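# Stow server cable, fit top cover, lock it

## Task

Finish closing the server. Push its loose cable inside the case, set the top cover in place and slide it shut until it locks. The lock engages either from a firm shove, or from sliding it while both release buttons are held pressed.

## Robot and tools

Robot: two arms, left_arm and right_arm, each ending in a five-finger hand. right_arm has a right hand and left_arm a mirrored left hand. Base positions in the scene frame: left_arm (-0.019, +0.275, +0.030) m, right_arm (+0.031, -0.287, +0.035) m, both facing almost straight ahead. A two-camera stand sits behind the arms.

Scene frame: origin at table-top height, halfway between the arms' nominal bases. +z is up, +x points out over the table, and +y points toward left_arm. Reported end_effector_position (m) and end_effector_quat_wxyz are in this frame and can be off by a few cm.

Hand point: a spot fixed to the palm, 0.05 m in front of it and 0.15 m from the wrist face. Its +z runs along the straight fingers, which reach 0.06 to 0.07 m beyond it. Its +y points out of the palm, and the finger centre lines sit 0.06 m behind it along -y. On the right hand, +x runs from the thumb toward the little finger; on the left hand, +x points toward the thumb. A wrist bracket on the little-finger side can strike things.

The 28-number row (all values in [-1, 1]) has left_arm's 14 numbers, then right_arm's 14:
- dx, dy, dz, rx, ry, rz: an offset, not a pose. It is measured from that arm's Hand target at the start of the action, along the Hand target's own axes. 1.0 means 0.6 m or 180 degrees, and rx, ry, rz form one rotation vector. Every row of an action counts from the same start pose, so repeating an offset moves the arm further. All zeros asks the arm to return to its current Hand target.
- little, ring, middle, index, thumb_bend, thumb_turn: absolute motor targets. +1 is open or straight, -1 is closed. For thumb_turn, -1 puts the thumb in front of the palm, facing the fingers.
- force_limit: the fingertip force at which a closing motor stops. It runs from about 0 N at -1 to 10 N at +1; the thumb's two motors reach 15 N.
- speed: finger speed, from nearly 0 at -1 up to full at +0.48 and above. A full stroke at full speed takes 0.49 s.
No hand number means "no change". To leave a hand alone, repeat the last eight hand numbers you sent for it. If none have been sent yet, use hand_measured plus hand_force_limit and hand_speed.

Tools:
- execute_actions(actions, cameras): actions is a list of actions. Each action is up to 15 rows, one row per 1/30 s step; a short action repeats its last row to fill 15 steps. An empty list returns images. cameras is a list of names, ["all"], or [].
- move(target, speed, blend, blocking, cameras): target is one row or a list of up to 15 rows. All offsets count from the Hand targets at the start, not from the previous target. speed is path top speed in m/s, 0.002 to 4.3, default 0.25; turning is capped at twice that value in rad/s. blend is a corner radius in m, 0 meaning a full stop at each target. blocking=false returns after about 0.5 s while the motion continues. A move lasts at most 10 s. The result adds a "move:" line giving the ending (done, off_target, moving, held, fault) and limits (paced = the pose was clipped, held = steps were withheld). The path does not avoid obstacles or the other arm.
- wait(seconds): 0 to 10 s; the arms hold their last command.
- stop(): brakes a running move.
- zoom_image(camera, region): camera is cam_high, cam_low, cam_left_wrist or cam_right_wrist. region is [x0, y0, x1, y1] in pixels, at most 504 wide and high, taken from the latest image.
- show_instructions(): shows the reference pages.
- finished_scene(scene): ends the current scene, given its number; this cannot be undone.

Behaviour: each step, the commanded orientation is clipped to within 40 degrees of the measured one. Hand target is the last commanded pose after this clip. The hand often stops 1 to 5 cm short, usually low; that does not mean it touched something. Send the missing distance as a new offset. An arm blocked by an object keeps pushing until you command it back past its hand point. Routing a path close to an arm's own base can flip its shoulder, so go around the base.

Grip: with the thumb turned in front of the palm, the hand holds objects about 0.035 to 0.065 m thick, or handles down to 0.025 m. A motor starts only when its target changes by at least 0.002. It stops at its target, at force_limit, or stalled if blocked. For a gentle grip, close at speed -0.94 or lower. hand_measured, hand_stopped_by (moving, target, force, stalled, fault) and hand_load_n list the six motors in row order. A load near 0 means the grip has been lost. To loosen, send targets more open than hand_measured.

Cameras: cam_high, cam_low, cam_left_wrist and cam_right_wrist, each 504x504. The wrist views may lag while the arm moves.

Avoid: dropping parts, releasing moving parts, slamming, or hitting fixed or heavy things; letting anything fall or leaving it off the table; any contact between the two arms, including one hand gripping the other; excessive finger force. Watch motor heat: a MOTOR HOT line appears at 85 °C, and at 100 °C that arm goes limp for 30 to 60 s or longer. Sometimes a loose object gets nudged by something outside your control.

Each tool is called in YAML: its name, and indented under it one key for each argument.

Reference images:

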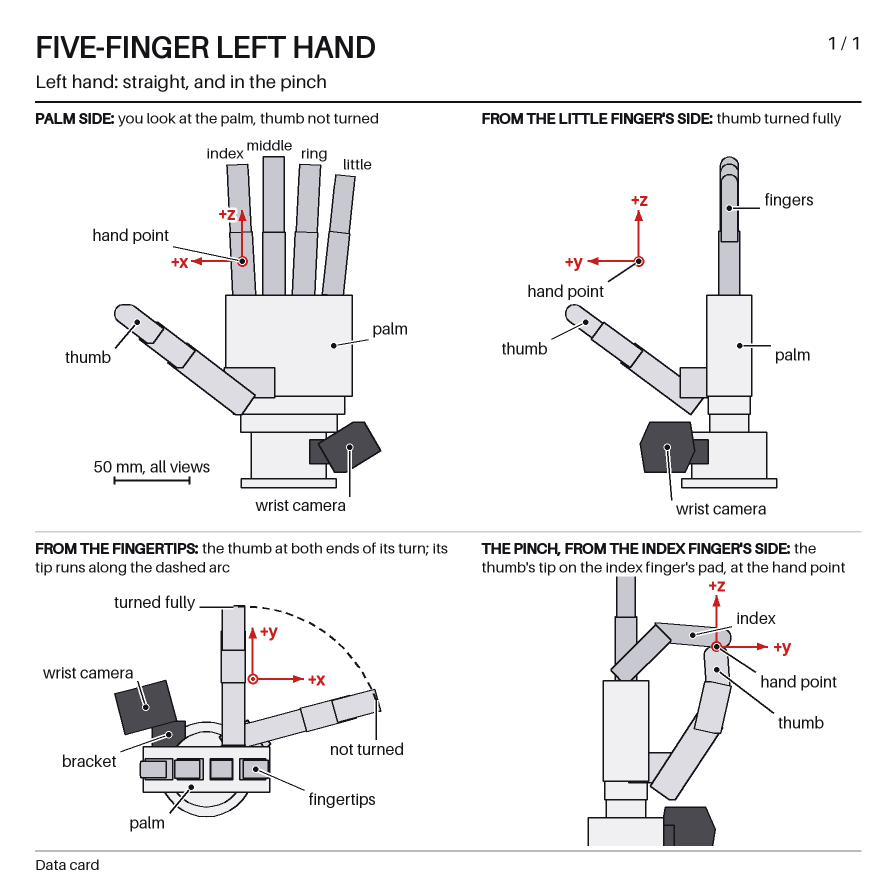

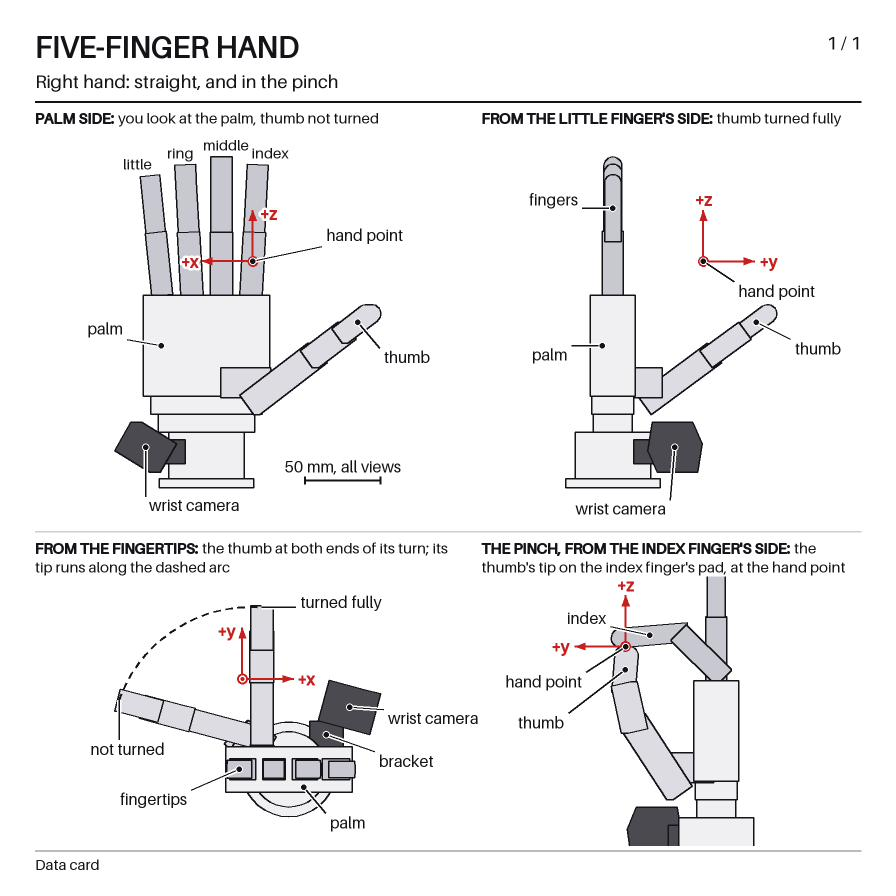

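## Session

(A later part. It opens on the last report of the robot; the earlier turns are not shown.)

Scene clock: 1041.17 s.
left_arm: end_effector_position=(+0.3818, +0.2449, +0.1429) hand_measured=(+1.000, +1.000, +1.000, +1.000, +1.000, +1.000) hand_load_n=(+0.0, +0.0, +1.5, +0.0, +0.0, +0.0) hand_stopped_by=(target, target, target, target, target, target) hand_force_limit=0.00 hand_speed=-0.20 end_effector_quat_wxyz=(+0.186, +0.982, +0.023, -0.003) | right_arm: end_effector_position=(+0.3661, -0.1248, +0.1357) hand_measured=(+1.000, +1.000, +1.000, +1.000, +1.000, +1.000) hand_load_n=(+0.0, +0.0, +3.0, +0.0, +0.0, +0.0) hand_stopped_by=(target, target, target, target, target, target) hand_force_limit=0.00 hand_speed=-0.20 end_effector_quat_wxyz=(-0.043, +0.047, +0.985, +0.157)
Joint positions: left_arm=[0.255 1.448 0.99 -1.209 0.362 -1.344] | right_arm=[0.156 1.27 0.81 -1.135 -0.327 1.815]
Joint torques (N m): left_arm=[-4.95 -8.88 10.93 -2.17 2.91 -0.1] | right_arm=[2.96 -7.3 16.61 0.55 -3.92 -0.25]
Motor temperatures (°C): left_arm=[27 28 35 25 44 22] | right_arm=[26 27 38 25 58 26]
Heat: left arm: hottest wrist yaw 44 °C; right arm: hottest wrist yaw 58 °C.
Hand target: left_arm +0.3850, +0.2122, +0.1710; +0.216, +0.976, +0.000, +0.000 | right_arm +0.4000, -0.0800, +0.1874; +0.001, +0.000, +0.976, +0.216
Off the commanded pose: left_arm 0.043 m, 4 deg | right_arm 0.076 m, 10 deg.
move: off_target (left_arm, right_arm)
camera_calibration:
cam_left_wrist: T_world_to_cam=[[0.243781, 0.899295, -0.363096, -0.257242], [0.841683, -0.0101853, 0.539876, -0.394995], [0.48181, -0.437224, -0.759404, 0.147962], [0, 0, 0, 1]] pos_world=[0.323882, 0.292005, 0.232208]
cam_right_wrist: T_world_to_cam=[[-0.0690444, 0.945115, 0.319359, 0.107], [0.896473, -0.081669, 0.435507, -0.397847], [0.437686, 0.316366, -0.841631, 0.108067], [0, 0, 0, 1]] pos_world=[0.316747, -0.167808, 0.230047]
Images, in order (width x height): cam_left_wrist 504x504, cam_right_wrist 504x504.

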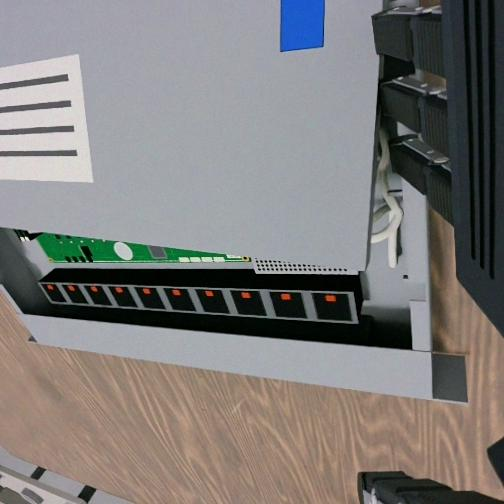

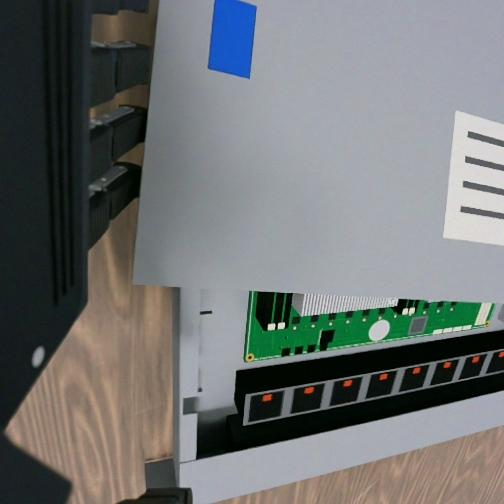

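move:
  target: [0, 0.0106, -0.0227, 0, 0, 0, 1, 1, 1, 1, 1, 1, 0, -0.2, -0.0, 0.0141, -0.0302, 0, 0, 0, 1, 1, 1, 1, 1, 1, 0, -0.2]
  speed: 0.03
  cameras: ["cam_right_wrist", "cam_left_wrist", "cam_low"]

zoom_image:
  camera: "cam_low"
  region: [155, 205, 305, 265]

Scene clock: 1046.03 s.
left_arm: end_effector_position=(+0.3747, +0.2097, +0.1745) hand_measured=(+1.000, +1.000, +1.000, +1.000, +1.000, +1.000) hand_load_n=(+0.0, +0.0, +0.0, +0.0, -0.5, +0.0) hand_stopped_by=(target, target, target, target, target, target) hand_force_limit=0.00 hand_speed=-0.20 end_effector_quat_wxyz=(+0.218, +0.976, -0.002, -0.010) | right_arm: end_effector_position=(+0.3737, -0.1239, +0.1540) hand_measured=(+1.000, +1.000, +1.000, +1.000, +1.000, +1.000) hand_load_n=(+0.0, +0.0, +2.5, +0.0, +0.0, +0.0) hand_stopped_by=(target, target, target, target, target, target) hand_force_limit=0.00 hand_speed=-0.20 end_effector_quat_wxyz=(-0.043, +0.044, +0.986, +0.156)
Joint positions: left_arm=[0.194 1.411 1.017 -1.289 0.426 -1.347] | right_arm=[0.156 1.269 0.863 -1.19 -0.324 1.806]
Joint torques (N m): left_arm=[-0.97 -7.18 11.3 -0.7 0.44 -0.13] | right_arm=[3.02 -8.35 15.77 0.46 -4.04 -0.19]
Motor temperatures (°C): left_arm=[27 28 36 25 45 22] | right_arm=[26 27 38 25 59 26]
Heat: left arm: hottest wrist yaw 45 °C; right arm: hottest wrist yaw 59 °C.
Hand target: left_arm +0.3850, +0.2122, +0.1861; +0.216, +0.976, +0.000, +0.000 | right_arm +0.4000, -0.0801, +0.2075; +0.001, +0.000, +0.976, +0.216
Off the commanded pose: left_arm 0.016 m, 1 deg | right_arm 0.074 m, 10 deg.
move: off_target (left_arm, right_arm)
camera_calibration:
cam_left_wrist: T_world_to_cam=[[0.28831, 0.859923, -0.421201, -0.210632], [0.842204, -0.0184372, 0.538844, -0.404687], [0.455598, -0.510091, -0.729546, 0.179893], [0, 0, 0, 1]] pos_world=[0.319597, 0.265428, 0.260585]
cam_right_wrist: T_world_to_cam=[[-0.0767397, 0.945284, 0.317094, 0.104022], [0.896394, -0.0738418, 0.437065, -0.411715], [0.436565, 0.317781, -0.84168, 0.120457], [0, 0, 0, 1]] pos_world=[0.324454, -0.167011, 0.248348]
Images, in order (width x height): cam_low 504x504, cam_left_wrist 504x504, cam_right_wrist 504x504.

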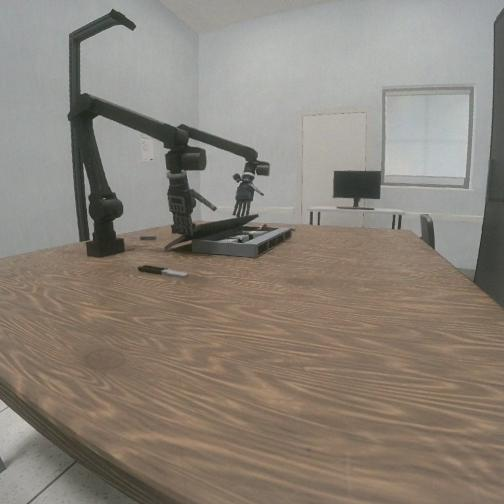

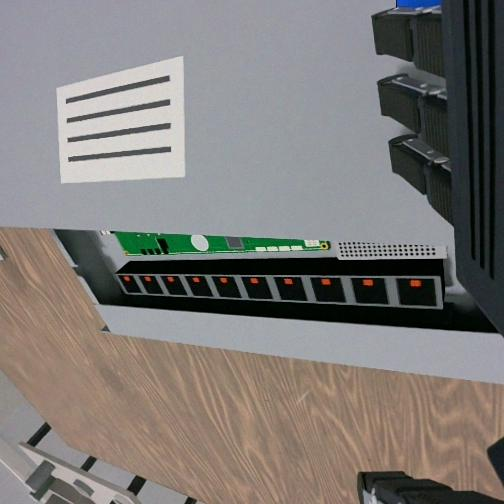

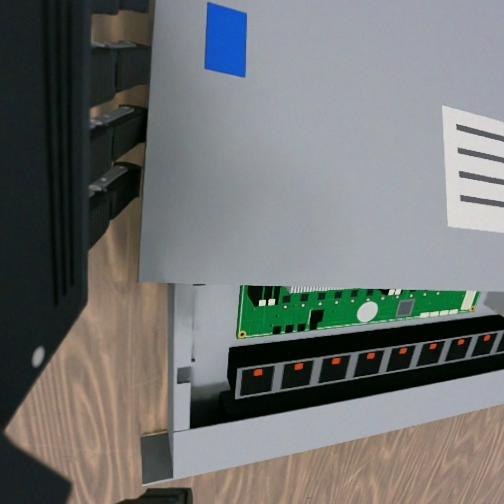

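Scaled by 3.360 from the camera's 504x504 image, which has a finer 720x720 frame.

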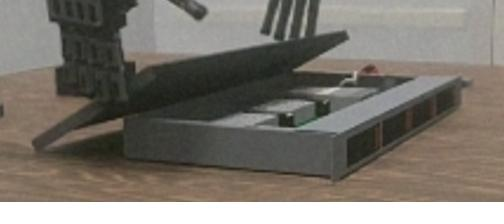

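move:
  target:
    - [0, 0.0211, -0.0453, 0, 0, 0, 1, 1, 1, 1, 1, 1, 0, -0.2, 0, 0, 0, 0, 0, 0, 1, 1, 1, 1, 1, 1, 0, -0.2]
    - [0, -0.0936, -0.0991, 0, 0, 0, 1, 1, 1, 1, 1, 1, 0, -0.2, 0, 0, 0, 0, 0, 0, 1, 1, 1, 1, 1, 1, 0, -0.2]
    - [0, -0.1394, -0.001, 0, 0, 0, 1, 1, 1, 1, 1, 1, 0, -0.2, 0, 0, 0, 0, 0, 0, 1, 1, 1, 1, 1, 1, 0, -0.2]
  speed: 0.12
  cameras: ["cam_right_wrist", "cam_left_wrist"]

zoom_image:
  camera: "cam_left_wrist"
  region: [250, 0, 504, 300]

Scene clock: 1063.43 s.
left_arm: end_effector_position=(+0.3826, +0.2854, +0.1526) hand_measured=(+1.000, +1.000, +1.000, +1.000, +1.000, +1.000) hand_load_n=(+0.0, +0.0, +0.0, +0.0, +0.0, +0.5) hand_stopped_by=(target, target, target, target, target, target) hand_force_limit=0.00 hand_speed=-0.20 end_effector_quat_wxyz=(+0.218, +0.976, +0.004, -0.006) | right_arm: end_effector_position=(+0.3737, -0.1239, +0.1540) hand_measured=(+1.000, +1.000, +1.000, +1.000, +1.000, +1.000) hand_load_n=(+0.0, +0.0, +3.0, +0.0, +0.0, +0.0) hand_stopped_by=(target, target, target, target, target, target) hand_force_limit=0.00 hand_speed=-0.20 end_effector_quat_wxyz=(-0.043, +0.044, +0.986, +0.156)
Joint positions: left_arm=[0.377 1.517 1.066 -1.301 0.403 -1.165] | right_arm=[0.156 1.269 0.863 -1.19 -0.324 1.806]
Joint torques (N m): left_arm=[-0.79 -7.94 8.18 0.29 0.36 0.08] | right_arm=[3.08 -8.41 15.77 0.44 -4.04 -0.19]
Motor temperatures (°C): left_arm=[27 28 37 25 40 22] | right_arm=[26 27 41 25 66 26]
Heat: left arm: hottest wrist yaw 40 °C; right arm: hottest wrist yaw 66 °C.
Hand target: left_arm +0.3849, +0.2883, +0.1513; +0.216, +0.976, +0.000, +0.000 | right_arm +0.4000, -0.0801, +0.2075; +0.001, +0.000, +0.976, +0.216
Off the commanded pose: left_arm 0.004 m, 1 deg | right_arm 0.074 m, 10 deg.
move: off_target (right_arm)
camera_calibration:
cam_left_wrist: T_world_to_cam=[[0.277585, 0.863991, -0.420079, -0.284516], [0.839918, -0.00599497, 0.54268, -0.401444], [0.466352, -0.503472, -0.727346, 0.192682], [0, 0, 0, 1]] pos_world=[0.326299, 0.340422, 0.238483]
cam_right_wrist: T_world_to_cam=[[-0.0767397, 0.945284, 0.317094, 0.104022], [0.896394, -0.0738418, 0.437065, -0.411715], [0.436565, 0.317781, -0.84168, 0.120457], [0, 0, 0, 1]] pos_world=[0.324454, -0.167011, 0.248348]
Images, in order (width x height): cam_left_wrist 504x504, cam_right_wrist 504x504.

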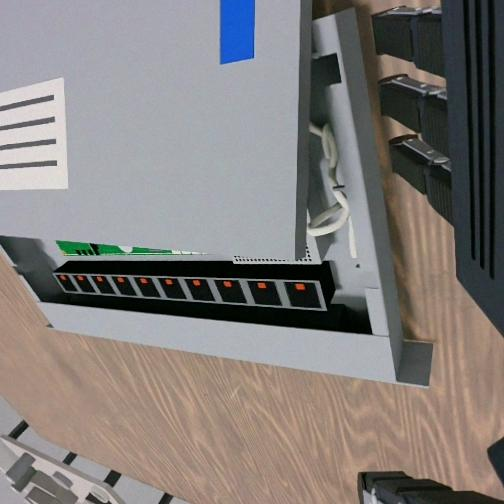

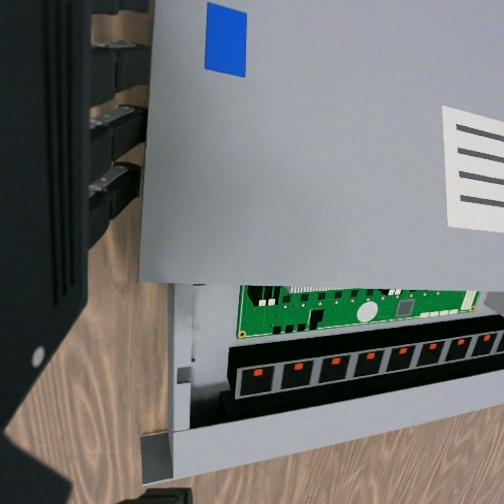

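Scaled by 1.680 from the camera's 504x504 image, which has a finer 720x720 frame.

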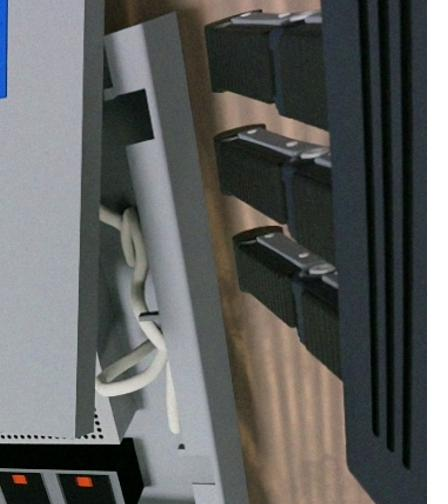

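wait:
  seconds: 0
  cameras: ["cam_low", "cam_high"]

zoom_image:
  camera: "cam_low"
  region: [160, 205, 220, 255]

zoom_image:
  camera: "cam_low"
  region: [200, 205, 270, 255]

zoom_image:
  camera: "cam_high"
  region: [220, 150, 400, 310]

Scene clock: 1083.37 s.
left_arm: end_effector_position=(+0.3826, +0.2854, +0.1526) hand_measured=(+1.000, +1.000, +1.000, +1.000, +1.000, +1.000) hand_load_n=(+0.0, +0.0, +0.0, +0.0, +0.0, -0.5) hand_stopped_by=(target, target, target, target, target, target) hand_force_limit=0.00 hand_speed=-0.20 end_effector_quat_wxyz=(+0.218, +0.976, +0.004, -0.006) | right_arm: end_effector_position=(+0.3737, -0.1239, +0.1540) hand_measured=(+1.000, +1.000, +1.000, +1.000, +1.000, +1.000) hand_load_n=(+0.0, +0.0, +3.0, +0.0, +0.0, +0.0) hand_stopped_by=(target, target, target, target, target, target) hand_force_limit=0.00 hand_speed=-0.20 end_effector_quat_wxyz=(-0.043, +0.044, +0.986, +0.156)
Joint positions: left_arm=[0.377 1.517 1.066 -1.301 0.403 -1.165] | right_arm=[0.156 1.269 0.863 -1.19 -0.324 1.806]
Joint torques (N m): left_arm=[-0.62 -8.06 8.2 0.01 0.35 0.07] | right_arm=[2.96 -8.41 15.77 0.46 -4.05 -0.2]
Motor temperatures (°C): left_arm=[27 28 36 25 38 22] | right_arm=[26 27 43 25 72 26]
Heat: left arm: hottest wrist yaw 38 °C; right arm: hottest wrist yaw 72 °C.
Hand target: left_arm +0.3849, +0.2883, +0.1513; +0.216, +0.976, +0.000, +0.000 | right_arm +0.4000, -0.0801, +0.2075; +0.001, +0.000, +0.976, +0.216
Off the commanded pose: left_arm 0.004 m, 1 deg | right_arm 0.074 m, 10 deg.
Images, in order (width x height): cam_high 504x504, cam_low 504x504.

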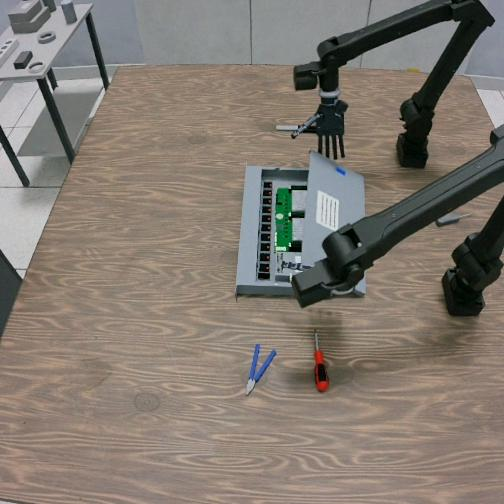

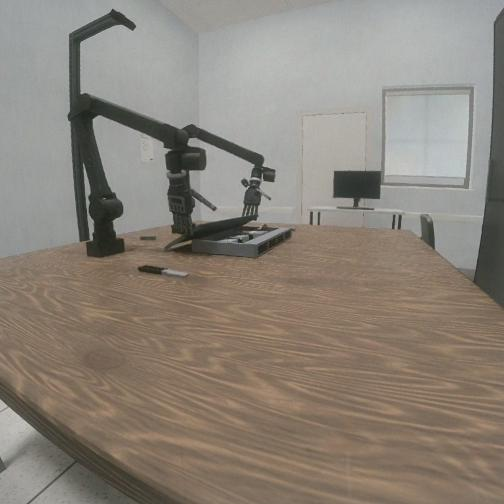

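Scaled by 8.400 from the camera's 504x504 image, which has a finer 720x720 frame.

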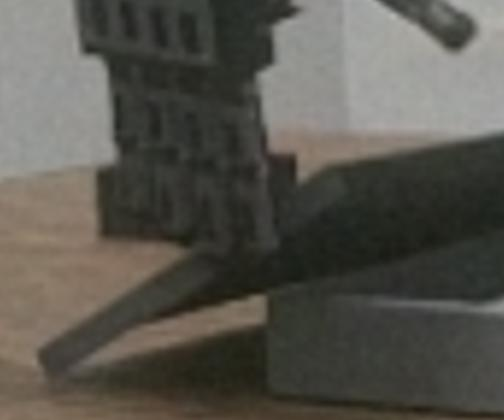

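Scaled by 7.200 from the camera's 504x504 image, which has a finer 720x720 frame.

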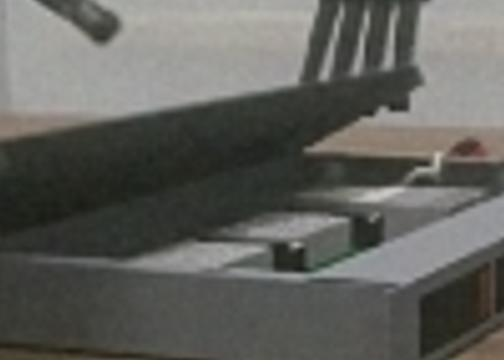

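Scaled by 2.800 from the camera's 504x504 image, which has a finer 720x720 frame.

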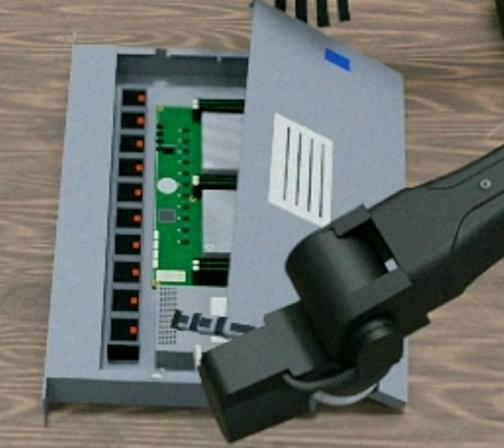

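move:
  target:
    - [0, 0, 0, 0, 0, 0, 1, 1, 1, 1, 1, 1, 0, -0.2, 0, -0.0755, 0.1017, 0, 0, 0, 1, 1, 1, 1, 1, 1, 0, -0.2]
    - [0, 0, 0, 0, 0, 0, 1, 1, 1, 1, 1, 1, 0, -0.2, 0, -0.1888, 0.0735, 0, 0, 0, 1, 1, 1, 1, 1, 1, 0, -0.2]
  speed: 0.08
  cameras: ["cam_right_wrist", "cam_left_wrist", "cam_low"]

zoom_image:
  camera: "cam_low"
  region: [155, 205, 305, 265]

Scene clock: 1091.30 s.
left_arm: end_effector_position=(+0.3826, +0.2854, +0.1526) hand_measured=(+1.000, +1.000, +1.000, +1.000, +1.000, +1.000) hand_load_n=(+0.0, +0.0, +0.0, +0.0, +0.0, +0.0) hand_stopped_by=(target, target, target, target, target, target) hand_force_limit=0.00 hand_speed=-0.20 end_effector_quat_wxyz=(+0.218, +0.976, +0.004, -0.006) | right_arm: end_effector_position=(+0.4055, -0.1616, +0.1262) hand_measured=(+1.000, +1.000, +1.000, +1.000, +1.000, +1.000) hand_load_n=(+0.0, +0.0, -0.5, +0.0, +0.0, +0.0) hand_stopped_by=(target, target, target, target, target, target) hand_force_limit=0.00 hand_speed=-0.20 end_effector_quat_wxyz=(+0.012, -0.002, +0.977, +0.215)
Joint positions: left_arm=[0.377 1.517 1.066 -1.301 0.403 -1.165] | right_arm=[-0.024 1.37 0.819 -1.007 -0.433 1.541]
Joint torques (N m): left_arm=[-0.79 -7.88 8.16 0.05 0.35 0.07] | right_arm=[-1.79 -7.06 7.34 -0.4 -0.39 -0.08]
Motor temperatures (°C): left_arm=[27 28 36 25 37 22] | right_arm=[26 27 43 25 70 26]
Heat: left arm: hottest wrist yaw 37 °C; right arm: hottest wrist yaw 70 °C.
Hand target: left_arm +0.3849, +0.2883, +0.1513; +0.216, +0.976, +0.000, +0.000 | right_arm +0.4002, -0.1641, +0.1196; +0.001, +0.000, +0.976, +0.216
Off the commanded pose: left_arm 0.004 m, 1 deg | right_arm 0.009 m, 1 deg.
move: done
camera_calibration:
cam_left_wrist: T_world_to_cam=[[0.277585, 0.863991, -0.420079, -0.284516], [0.839918, -0.00599497, 0.54268, -0.401444], [0.466352, -0.503472, -0.727346, 0.192682], [0, 0, 0, 1]] pos_world=[0.326299, 0.340422, 0.238483]
cam_right_wrist: T_world_to_cam=[[-0.184529, 0.893862, 0.408608, 0.174796], [0.838424, -0.0737653, 0.540003, -0.420309], [0.512829, 0.442233, -0.735823, 0.0710299], [0, 0, 0, 1]] pos_world=[0.348226, -0.21866, 0.207811]
Images, in order (width x height): cam_low 504x504, cam_left_wrist 504x504, cam_right_wrist 504x504.

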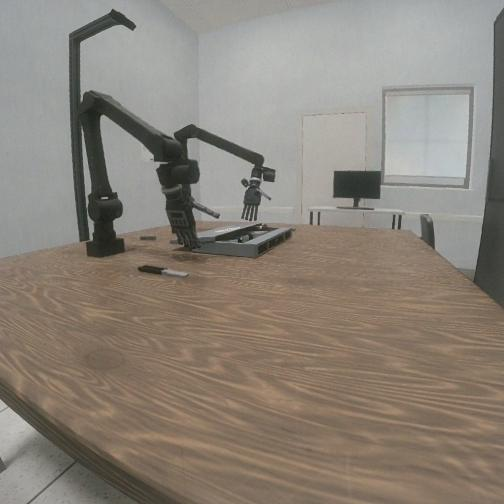

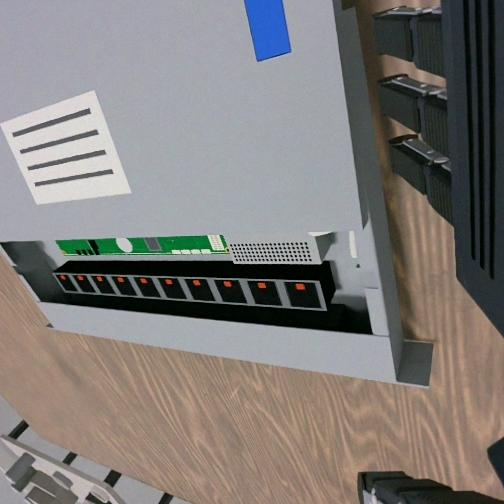

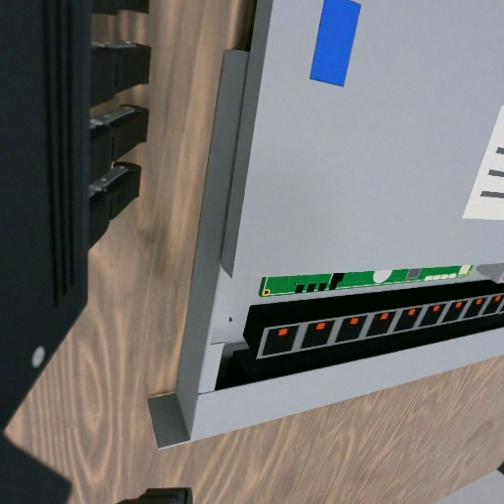

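Scaled by 3.360 from the camera's 504x504 image, which has a finer 720x720 frame.

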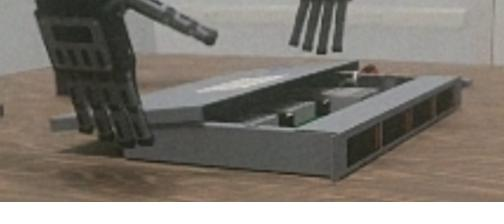

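move:
  target:
    - [-0.0333, -0.0077, 0.0166, 0, 0, 0, 1, 1, 1, 1, 1, 1, 0, -0.2, 0.0583, 0.0211, -0.0453, 0, 0, 0, 1, 1, 1, 1, 1, 1, 0, -0.2]
    - [-0.0333, 0.0527, 0.0448, 0, 0, 0, 1, 1, 1, 1, 1, 1, 0, -0.2, 0.0583, 0.1117, -0.003, 0, 0, 0, 1, 1, 1, 1, 1, 1, 0, -0.2]
  speed: 0.06
  cameras: ["cam_right_wrist", "cam_left_wrist", "cam_low"]

zoom_image:
  camera: "cam_low"
  region: [155, 205, 305, 265]

Scene clock: 1118.37 s.
left_arm: end_effector_position=(+0.3636, +0.2513, +0.1401) hand_measured=(+1.000, +1.000, +1.000, +1.000, +1.000, +1.000) hand_load_n=(+0.0, +0.0, +0.0, +0.0, +0.0, +0.0) hand_stopped_by=(target, target, target, target, target, target) hand_force_limit=0.00 hand_speed=-0.20 end_effector_quat_wxyz=(+0.217, +0.976, -0.001, -0.004) | right_arm: end_effector_position=(+0.3684, -0.1166, +0.1507) hand_measured=(+1.000, +1.000, +1.000, +1.000, +1.000, +1.000) hand_load_n=(-0.5, +0.0, +0.5, +0.0, +0.5, +0.0) hand_stopped_by=(target, target, target, target, target, target) hand_force_limit=0.00 hand_speed=-0.20 end_effector_quat_wxyz=(-0.002, +0.012, +0.978, +0.207)
Joint positions: left_arm=[0.31 1.454 0.961 -1.228 0.412 -1.227] | right_arm=[0.129 1.23 0.776 -1.06 -0.414 1.732]
Joint torques (N m): left_arm=[-1.61 -7.71 7.49 0.13 0.5 -0.17] | right_arm=[1.49 -6.42 7.6 1.16 -0.91 0.07]
Motor temperatures (°C): left_arm=[27 28 36 25 36 22] | right_arm=[26 27 40 25 54 26]
Heat: left arm: hottest elbow 36 °C; right arm: hottest wrist yaw 54 °C.
Hand target: left_arm +0.3650, +0.2483, +0.1404; +0.216, +0.976, +0.000, +0.000 | right_arm +0.3652, -0.1041, +0.1495; +0.001, +0.000, +0.976, +0.216
Off the commanded pose: left_arm 0.003 m, 0 deg | right_arm 0.013 m, 2 deg.
move: off_target (right_arm)
camera_calibration:
cam_left_wrist: T_world_to_cam=[[0.287534, 0.862355, -0.416735, -0.258736], [0.836925, -0.0146579, 0.547121, -0.376176], [0.465704, -0.506092, -0.725941, 0.175898], [0, 0, 0, 1]] pos_world=[0.30731, 0.306629, 0.225682]
cam_right_wrist: T_world_to_cam=[[-0.15214, 0.903397, 0.400908, 0.108033], [0.85428, -0.0837966, 0.513014, -0.402089], [0.49705, 0.420538, -0.759005, 0.0949779], [0, 0, 0, 1]] pos_world=[0.312724, -0.171232, 0.235055]
Images, in order (width x height): cam_low 504x504, cam_left_wrist 504x504, cam_right_wrist 504x504.

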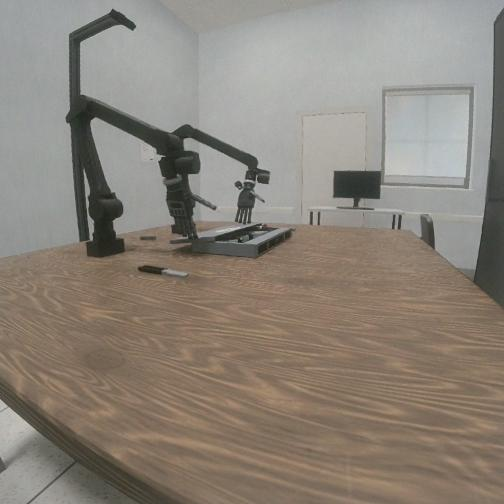

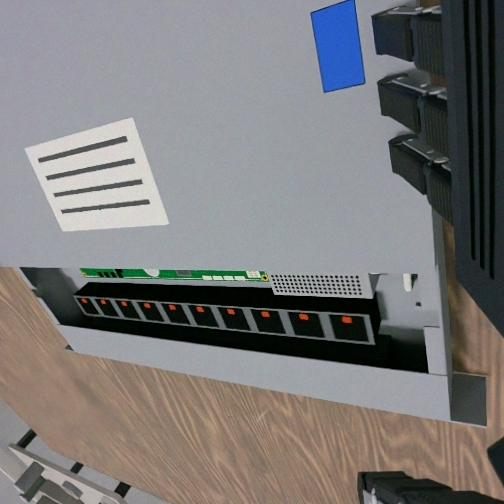

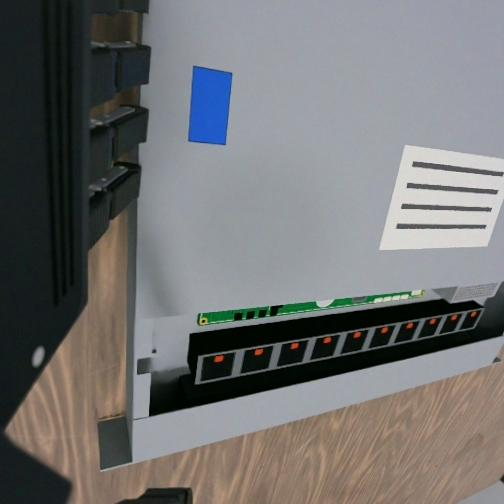

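Scaled by 3.360 from the camera's 504x504 image, which has a finer 720x720 frame.

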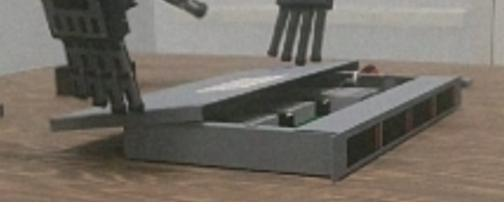

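zoom_image:
  camera: "cam_left_wrist"
  region: [250, 0, 504, 300]

zoom_image:
  camera: "cam_right_wrist"
  region: [80, 0, 334, 300]

Scaled by 1.680 from the camera's 504x504 image, which has a finer 720x720 frame.

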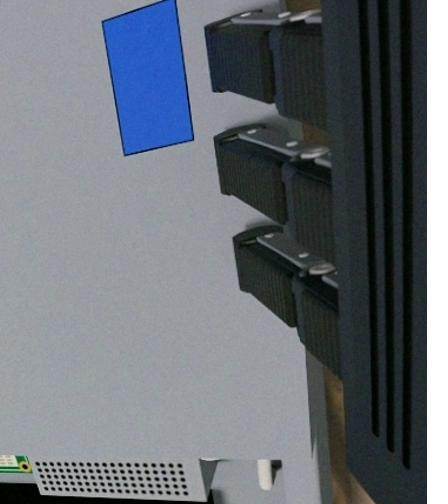

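Scaled by 1.680 from the camera's 504x504 image, which has a finer 720x720 frame.

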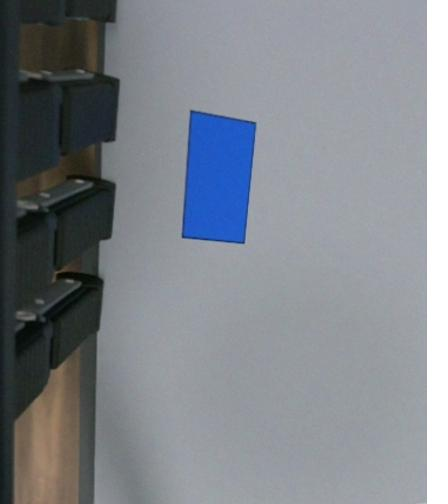

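move:
  target:
    - [0, -0.0388, -0.0549, 0, 0, 0, 1, 1, 1, 1, 1, 1, 0, -0.2, 0, 0, 0, 0, 0, 0, 1, 1, 1, 1, 1, 1, 0, -0.2]
    - [0, -0.0613, -0.0065, 0, 0, 0, 1, 1, 1, 1, 1, 1, 0, -0.2, 0, 0, 0, 0, 0, 0, 1, 1, 1, 1, 1, 1, 0, -0.2]
  speed: 0.08
  cameras: ["cam_left_wrist"]

zoom_image:
  camera: "cam_left_wrist"
  region: [250, 0, 504, 300]

Scene clock: 1135.80 s.
left_arm: end_effector_position=(+0.3634, +0.2801, +0.1312) hand_measured=(+1.000, +1.000, +1.000, +1.000, +1.000, +1.000) hand_load_n=(+0.0, +0.0, +0.0, +0.0, +0.0, +0.0) hand_stopped_by=(target, target, target, target, target, target) hand_force_limit=0.00 hand_speed=-0.20 end_effector_quat_wxyz=(+0.217, +0.976, +0.003, -0.004) | right_arm: end_effector_position=(+0.3684, -0.1166, +0.1507) hand_measured=(+1.000, +1.000, +1.000, +1.000, +1.000, +1.000) hand_load_n=(+0.0, +0.0, +0.5, +0.0, +0.0, +0.0) hand_stopped_by=(target, target, target, target, target, target) hand_force_limit=0.00 hand_speed=-0.20 end_effector_quat_wxyz=(-0.002, +0.012, +0.978, +0.207)
Joint positions: left_arm=[0.383 1.494 0.977 -1.233 0.402 -1.157] | right_arm=[0.129 1.23 0.776 -1.06 -0.414 1.733]
Joint torques (N m): left_arm=[-0.67 -7.3 7.82 0.05 0.35 0.07] | right_arm=[1.49 -6.42 7.6 1.17 -0.9 0.07]
Heat: left arm: hottest wrist yaw 36 °C; right arm: hottest wrist yaw 52 °C.
Hand target: left_arm +0.3649, +0.2834, +0.1283; +0.216, +0.976, +0.000, +0.000 | right_arm +0.3651, -0.1041, +0.1495; +0.001, +0.000, +0.976, +0.216
Off the commanded pose: left_arm 0.005 m, 1 deg | right_arm 0.013 m, 2 deg.
move: off_target (right_arm)
camera_calibration:
cam_left_wrist: T_world_to_cam=[[0.280756, 0.864199, -0.417536, -0.28511], [0.837341, -0.00793022, 0.546624, -0.372798], [0.46908, -0.503088, -0.725855, 0.182055], [0, 0, 0, 1]] pos_world=[0.306807, 0.335025, 0.216882]
Images, in order (width x height): cam_left_wrist 504x504.

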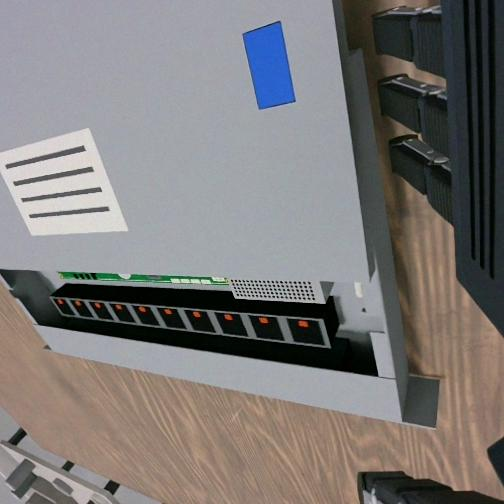

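Scaled by 1.680 from the camera's 504x504 image, which has a finer 720x720 frame.

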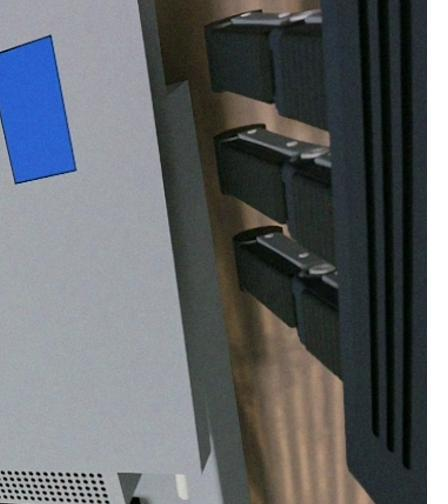

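move:
  target: [0, 0.0619, 0.0289, 0, 0, 0, 1, 1, 1, 1, 1, 1, 0, -0.2, 0, 0.0, 0.0, 0, 0, 0, 1, 1, 1, 1, 1, 1, 0, -0.2]
  speed: 0.05
  cameras: ["cam_left_wrist", "cam_right_wrist"]

Scene clock: 1143.33 s.
left_arm: end_effector_position=(+0.3620, +0.2637, +0.1236) hand_measured=(+1.000, +1.000, +1.000, +1.000, +1.000, +1.000) hand_load_n=(+0.0, +0.0, +1.0, +0.0, +0.0, +0.0) hand_stopped_by=(target, target, target, target, target, target) hand_force_limit=0.00 hand_speed=-0.20 end_effector_quat_wxyz=(+0.200, +0.980, +0.015, -0.006) | right_arm: end_effector_position=(+0.3684, -0.1166, +0.1507) hand_measured=(+1.000, +1.000, +1.000, +1.000, +1.000, +1.000) hand_load_n=(+0.0, +0.0, +0.5, +0.0, +0.0, +0.0) hand_stopped_by=(target, target, target, target, target, target) hand_force_limit=0.00 hand_speed=-0.20 end_effector_quat_wxyz=(-0.002, +0.012, +0.978, +0.207)
Joint positions: left_arm=[0.329 1.464 0.938 -1.188 0.378 -1.244] | right_arm=[0.129 1.23 0.776 -1.06 -0.414 1.733]
Joint torques (N m): left_arm=[-4.01 -7.77 7.2 0.12 1.88 -0.12] | right_arm=[1.44 -6.48 7.6 1.18 -0.9 0.07]
Heat: left arm: hottest wrist yaw 36 °C; right arm: hottest wrist yaw 51 °C.
Hand target: left_arm +0.3650, +0.2423, +0.1283; +0.216, +0.976, +0.000, +0.000 | right_arm +0.3652, -0.1042, +0.1495; +0.001, +0.000, +0.976, +0.216
Off the commanded pose: left_arm 0.022 m, 3 deg | right_arm 0.013 m, 2 deg.
move: off_target (left_arm, right_arm)
camera_calibration:
cam_left_wrist: T_world_to_cam=[[0.257658, 0.884163, -0.389704, -0.274061], [0.842892, -0.00849449, 0.538016, -0.368379], [0.472383, -0.467102, -0.747442, 0.160957], [0, 0, 0, 1]] pos_world=[0.305084, 0.314369, 0.211698]
cam_right_wrist: T_world_to_cam=[[-0.15139, 0.903529, 0.400894, 0.107839], [0.854348, -0.0843808, 0.512805, -0.402246], [0.497162, 0.420136, -0.759154, 0.0948597], [0, 0, 0, 1]] pos_world=[0.312824, -0.171232, 0.235055]
Images, in order (width x height): cam_left_wrist 504x504, cam_right_wrist 504x504.

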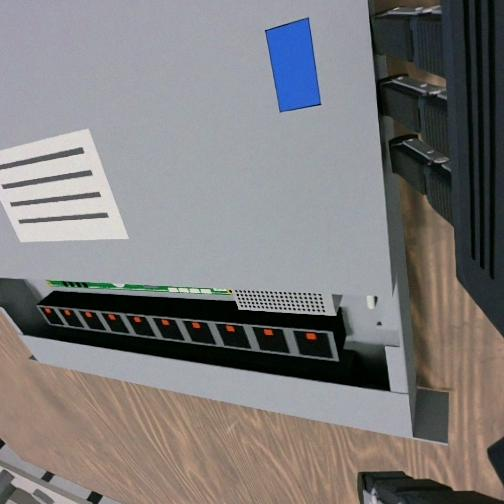

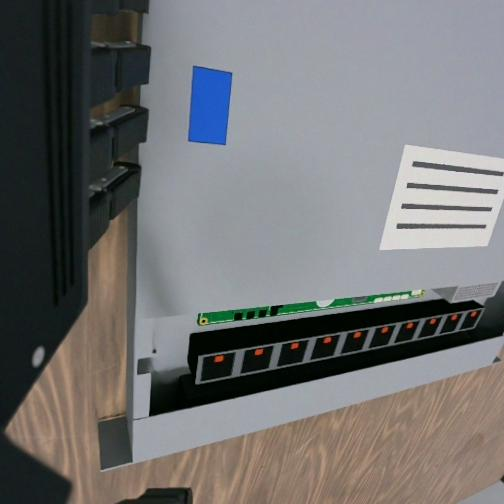

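move:
  target:
    - [0, 0.0070, -0.0151, 0, 0, 0, 1, 1, 1, 1, 1, 1, 0, -0.2, 0, 0.0151, 0.0070, 0, 0, 0, 1, 1, 1, 1, 1, 1, 0, -0.2]
    - [0.0833, 0.0070, -0.0151, 0, 0, 0, 1, 1, 1, 1, 1, 1, 0, -0.2, -0.0833, 0.0151, 0.0070, 0, 0, 0, 1, 1, 1, 1, 1, 1, 0, -0.2]
  speed: 0.04
  cameras: ["cam_left_wrist", "cam_right_wrist"]

Scene clock: 1149.57 s.
left_arm: end_effector_position=(+0.3884, +0.2636, +0.1191) hand_measured=(+1.000, +1.000, +1.000, +1.000, +1.000, +1.000) hand_load_n=(+0.0, +0.0, +1.5, +0.0, -0.5, +0.0) hand_stopped_by=(target, target, target, target, target, target) hand_force_limit=0.00 hand_speed=-0.20 end_effector_quat_wxyz=(+0.199, +0.979, +0.021, -0.026) | right_arm: end_effector_position=(+0.3849, -0.0927, +0.1521) hand_measured=(+1.000, +1.000, +1.000, +1.000, +1.000, +1.000) hand_load_n=(+0.0, +0.0, -3.0, +0.0, +0.0, +0.0) hand_stopped_by=(target, target, target, target, target, target) hand_force_limit=0.00 hand_speed=-0.20 end_effector_quat_wxyz=(-0.024, +0.004, +0.975, +0.223)
Joint positions: left_arm=[0.302 1.549 1.024 -1.215 0.368 -1.28] | right_arm=[0.173 1.317 0.846 -1.068 -0.451 1.755]
Joint torques (N m): left_arm=[-4.42 -8.41 11.96 -0.02 2.49 -0.15] | right_arm=[-1.9 -4.19 11.86 2.1 0.51 -0.06]
Heat: left arm: hottest wrist yaw 38 °C; right arm: hottest wrist yaw 51 °C.
Hand target: left_arm +0.4149, +0.2424, +0.1382; +0.216, +0.976, +0.000, +0.000 | right_arm +0.4150, -0.0940, +0.1497; +0.001, +0.000, +0.976, +0.216
Off the commanded pose: left_arm 0.039 m, 4 deg | right_arm 0.030 m, 3 deg.
move: off_target (left_arm, right_arm)
camera_calibration:
cam_left_wrist: T_world_to_cam=[[0.237895, 0.885987, -0.398036, -0.274413], [0.864856, -0.00670569, 0.501975, -0.392898], [0.442074, -0.463662, -0.767847, 0.158259], [0, 0, 0, 1]] pos_world=[0.33512, 0.313871, 0.209517]
cam_right_wrist: T_world_to_cam=[[-0.1583, 0.885725, 0.436386, 0.0837404], [0.876031, -0.0779126, 0.47592, -0.417143], [0.455534, 0.457626, -0.763588, 0.0979062], [0, 0, 0, 1]] pos_world=[0.334086, -0.151476, 0.236744]
Images, in order (width x height): cam_left_wrist 504x504, cam_right_wrist 504x504.

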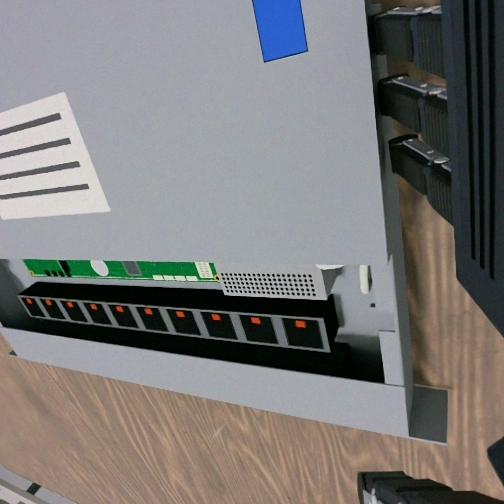

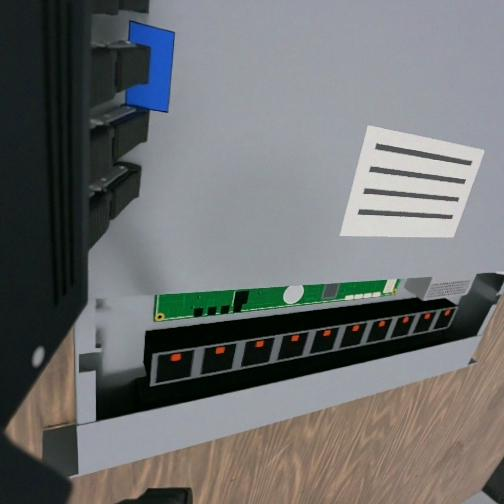

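move:
  target:
    - [-0.05, 0.0387, -0.0831, 0, 0, 0, 1, 1, 1, 1, 1, 1, 0, -0.2, 0.0583, 0.0303, -0.0649, 0, 0, 0, 1, 1, 1, 1, 1, 1, 0, -0.2]
    - [-0.375, 0.1444, -0.0337, 0, 0, 0, 1, 1, 1, 1, 1, 1, 0, -0.2, 0.375, 0.0212, -0.0692, 0, 0, 0, 1, 1, 1, 1, 1, 1, 0, -0.2]
    - [-0.375, 0.0867, 0.0901, 0, 0, 0, 1, 1, 1, 1, 1, 1, 0, -0.2, 0.375, -0.0372, 0.0562, 0, 0, 0, 1, 1, 1, 1, 1, 1, 0, -0.2]
  speed: [0.12, 0.2, 0.1]
  cameras: ["all"]

zoom_image:
  camera: "cam_low"
  region: [155, 205, 305, 265]

Scene clock: 1173.20 s.
left_arm: end_effector_position=(+0.1874, +0.1732, +0.1123) hand_measured=(+1.000, +1.000, +1.000, +1.000, +1.000, +1.000) hand_load_n=(+0.0, +0.0, +0.0, +0.0, +0.0, +0.0) hand_stopped_by=(target, target, target, target, target, target) hand_force_limit=0.00 hand_speed=-0.20 end_effector_quat_wxyz=(+0.216, +0.976, -0.002, -0.001) | right_arm: end_effector_position=(+0.1922, -0.1008, +0.1152) hand_measured=(+1.000, +1.000, +1.000, +1.000, +1.000, +1.000) hand_load_n=(+0.0, +0.0, +0.5, +0.0, +0.0, +0.0) hand_stopped_by=(target, target, target, target, target, target) hand_force_limit=0.00 hand_speed=-0.20 end_effector_quat_wxyz=(+0.005, -0.001, +0.976, +0.219)
Joint positions: left_arm=[0.195 0.903 0.461 -1.222 0.426 -1.351] | right_arm=[0.374 0.639 0.35 -1.104 -0.406 1.975]
Joint torques (N m): left_arm=[-1.44 0.44 8.24 0.29 0.48 -0.17] | right_arm=[-0.09 0.62 8.49 0.91 -0.12 0.11]
Motor temperatures (°C): left_arm=[27 28 36 25 41 22] | right_arm=[26 27 38 25 48 26]
Heat: left arm: hottest wrist yaw 41 °C; right arm: hottest wrist yaw 48 °C.
Hand target: left_arm +0.1899, +0.1723, +0.1111; +0.216, +0.976, +0.000, +0.000 | right_arm +0.1901, -0.1001, +0.1094; +0.001, +0.000, +0.976, +0.216
Off the commanded pose: left_arm 0.003 m, 0 deg | right_arm 0.006 m, 1 deg.
move: done
camera_calibration:
cam_left_wrist: T_world_to_cam=[[0.291214, 0.863079, -0.412662, -0.153533], [0.832947, -0.0165918, 0.553105, -0.21435], [0.470526, -0.504797, -0.72373, 0.196868], [0, 0, 0, 1]] pos_world=[0.130622, 0.228333, 0.19768]
cam_right_wrist: T_world_to_cam=[[-0.180443, 0.889821, 0.419116, 0.0831748], [0.846449, -0.0765468, 0.526939, -0.231415], [0.500963, 0.449843, -0.739376, 0.148814], [0, 0, 0, 1]] pos_world=[0.136339, -0.158668, 0.197111]

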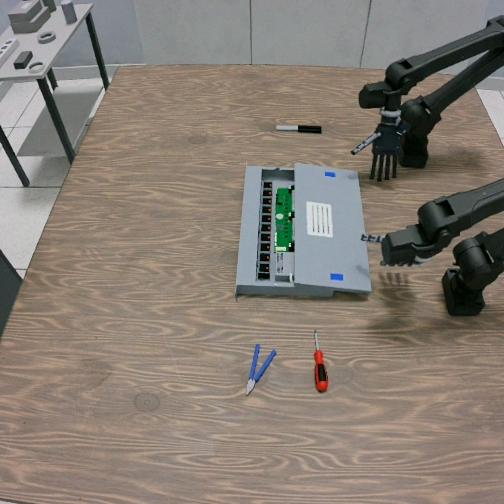

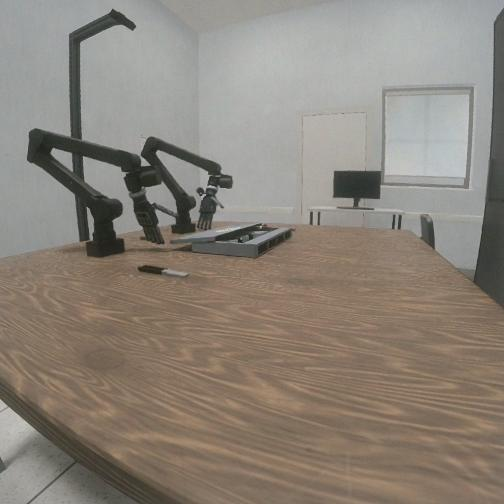

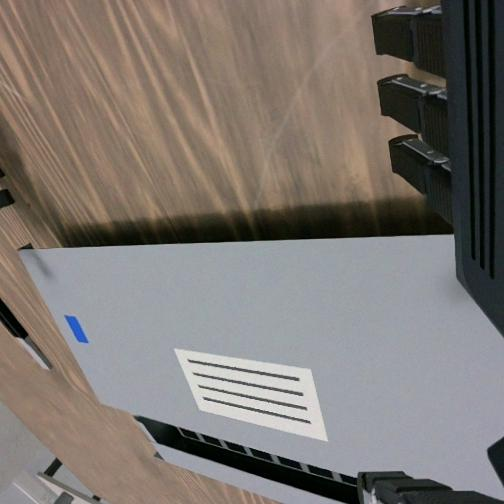

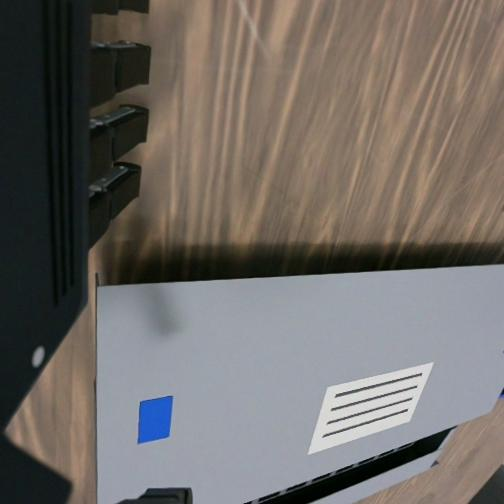

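Scaled by 3.360 from the camera's 504x504 image, which has a finer 720x720 frame.

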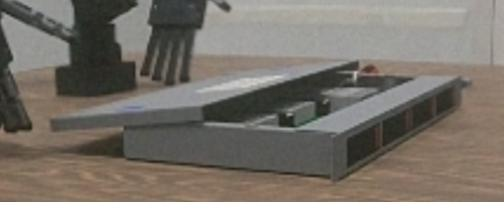

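move:
  target:
    - [0.06,-0.0035,-0.0075,0,0,0,1,1,1,1,1,1,0,-0.2,-0.06,0.0035,-0.0075,0,0,0,1,1,1,1,1,1,0,-0.2]
  speed: 0.05
  cameras: ["cam_high","cam_low"]

Scene clock: 1194.77 s.
left_arm: end_effector_position=(+0.2067, +0.1749, +0.1032) hand_measured=(+1.000, +1.000, +1.000, +1.000, +1.000, +1.000) hand_load_n=(+0.0, +0.0, +0.0, +0.0, +0.0, +0.0) hand_stopped_by=(target, target, target, target, target, target) hand_force_limit=0.00 hand_speed=-0.20 end_effector_quat_wxyz=(+0.219, +0.976, +0.003, -0.019) | right_arm: end_effector_position=(+0.2017, -0.1053, +0.0958) hand_measured=(+1.000, +1.000, +1.000, +1.000, +1.000, +1.000) hand_load_n=(+0.0, +0.0, +0.0, +0.0, +0.0, +0.0) hand_stopped_by=(target, target, target, target, target, target) hand_force_limit=0.00 hand_speed=-0.20 end_effector_quat_wxyz=(-0.030, +0.006, +0.978, +0.208)
Joint positions: left_arm=[0.184 1.025 0.498 -1.17 0.426 -1.364] | right_arm=[0.319 0.789 0.361 -1.064 -0.417 1.915]
Joint torques (N m): left_arm=[-1.61 -0.91 11.4 0.05 0.51 -0.17] | right_arm=[-2.14 -0.32 12.7 1.13 -0.13 -0.09]
Heat: left arm: hottest wrist yaw 37 °C; right arm: hottest wrist yaw 46 °C.
Hand target: left_arm +0.2260, +0.1762, +0.1145; +0.216, +0.976, +0.000, +0.000 | right_arm +0.2262, -0.1001, +0.1144; +0.001, +0.000, +0.976, +0.216
Off the commanded pose: left_arm 0.022 m, 2 deg | right_arm 0.031 m, 4 deg.
move: off_target (left_arm, right_arm)
Images, in order (width x height): cam_high 504x504, cam_low 504x504.

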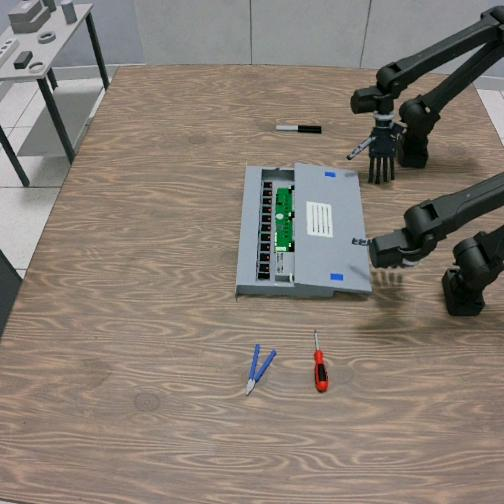

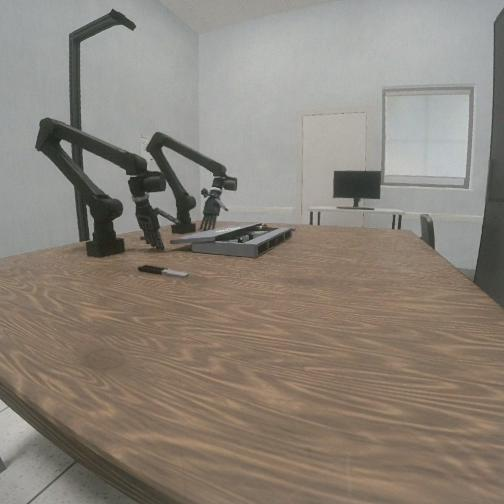

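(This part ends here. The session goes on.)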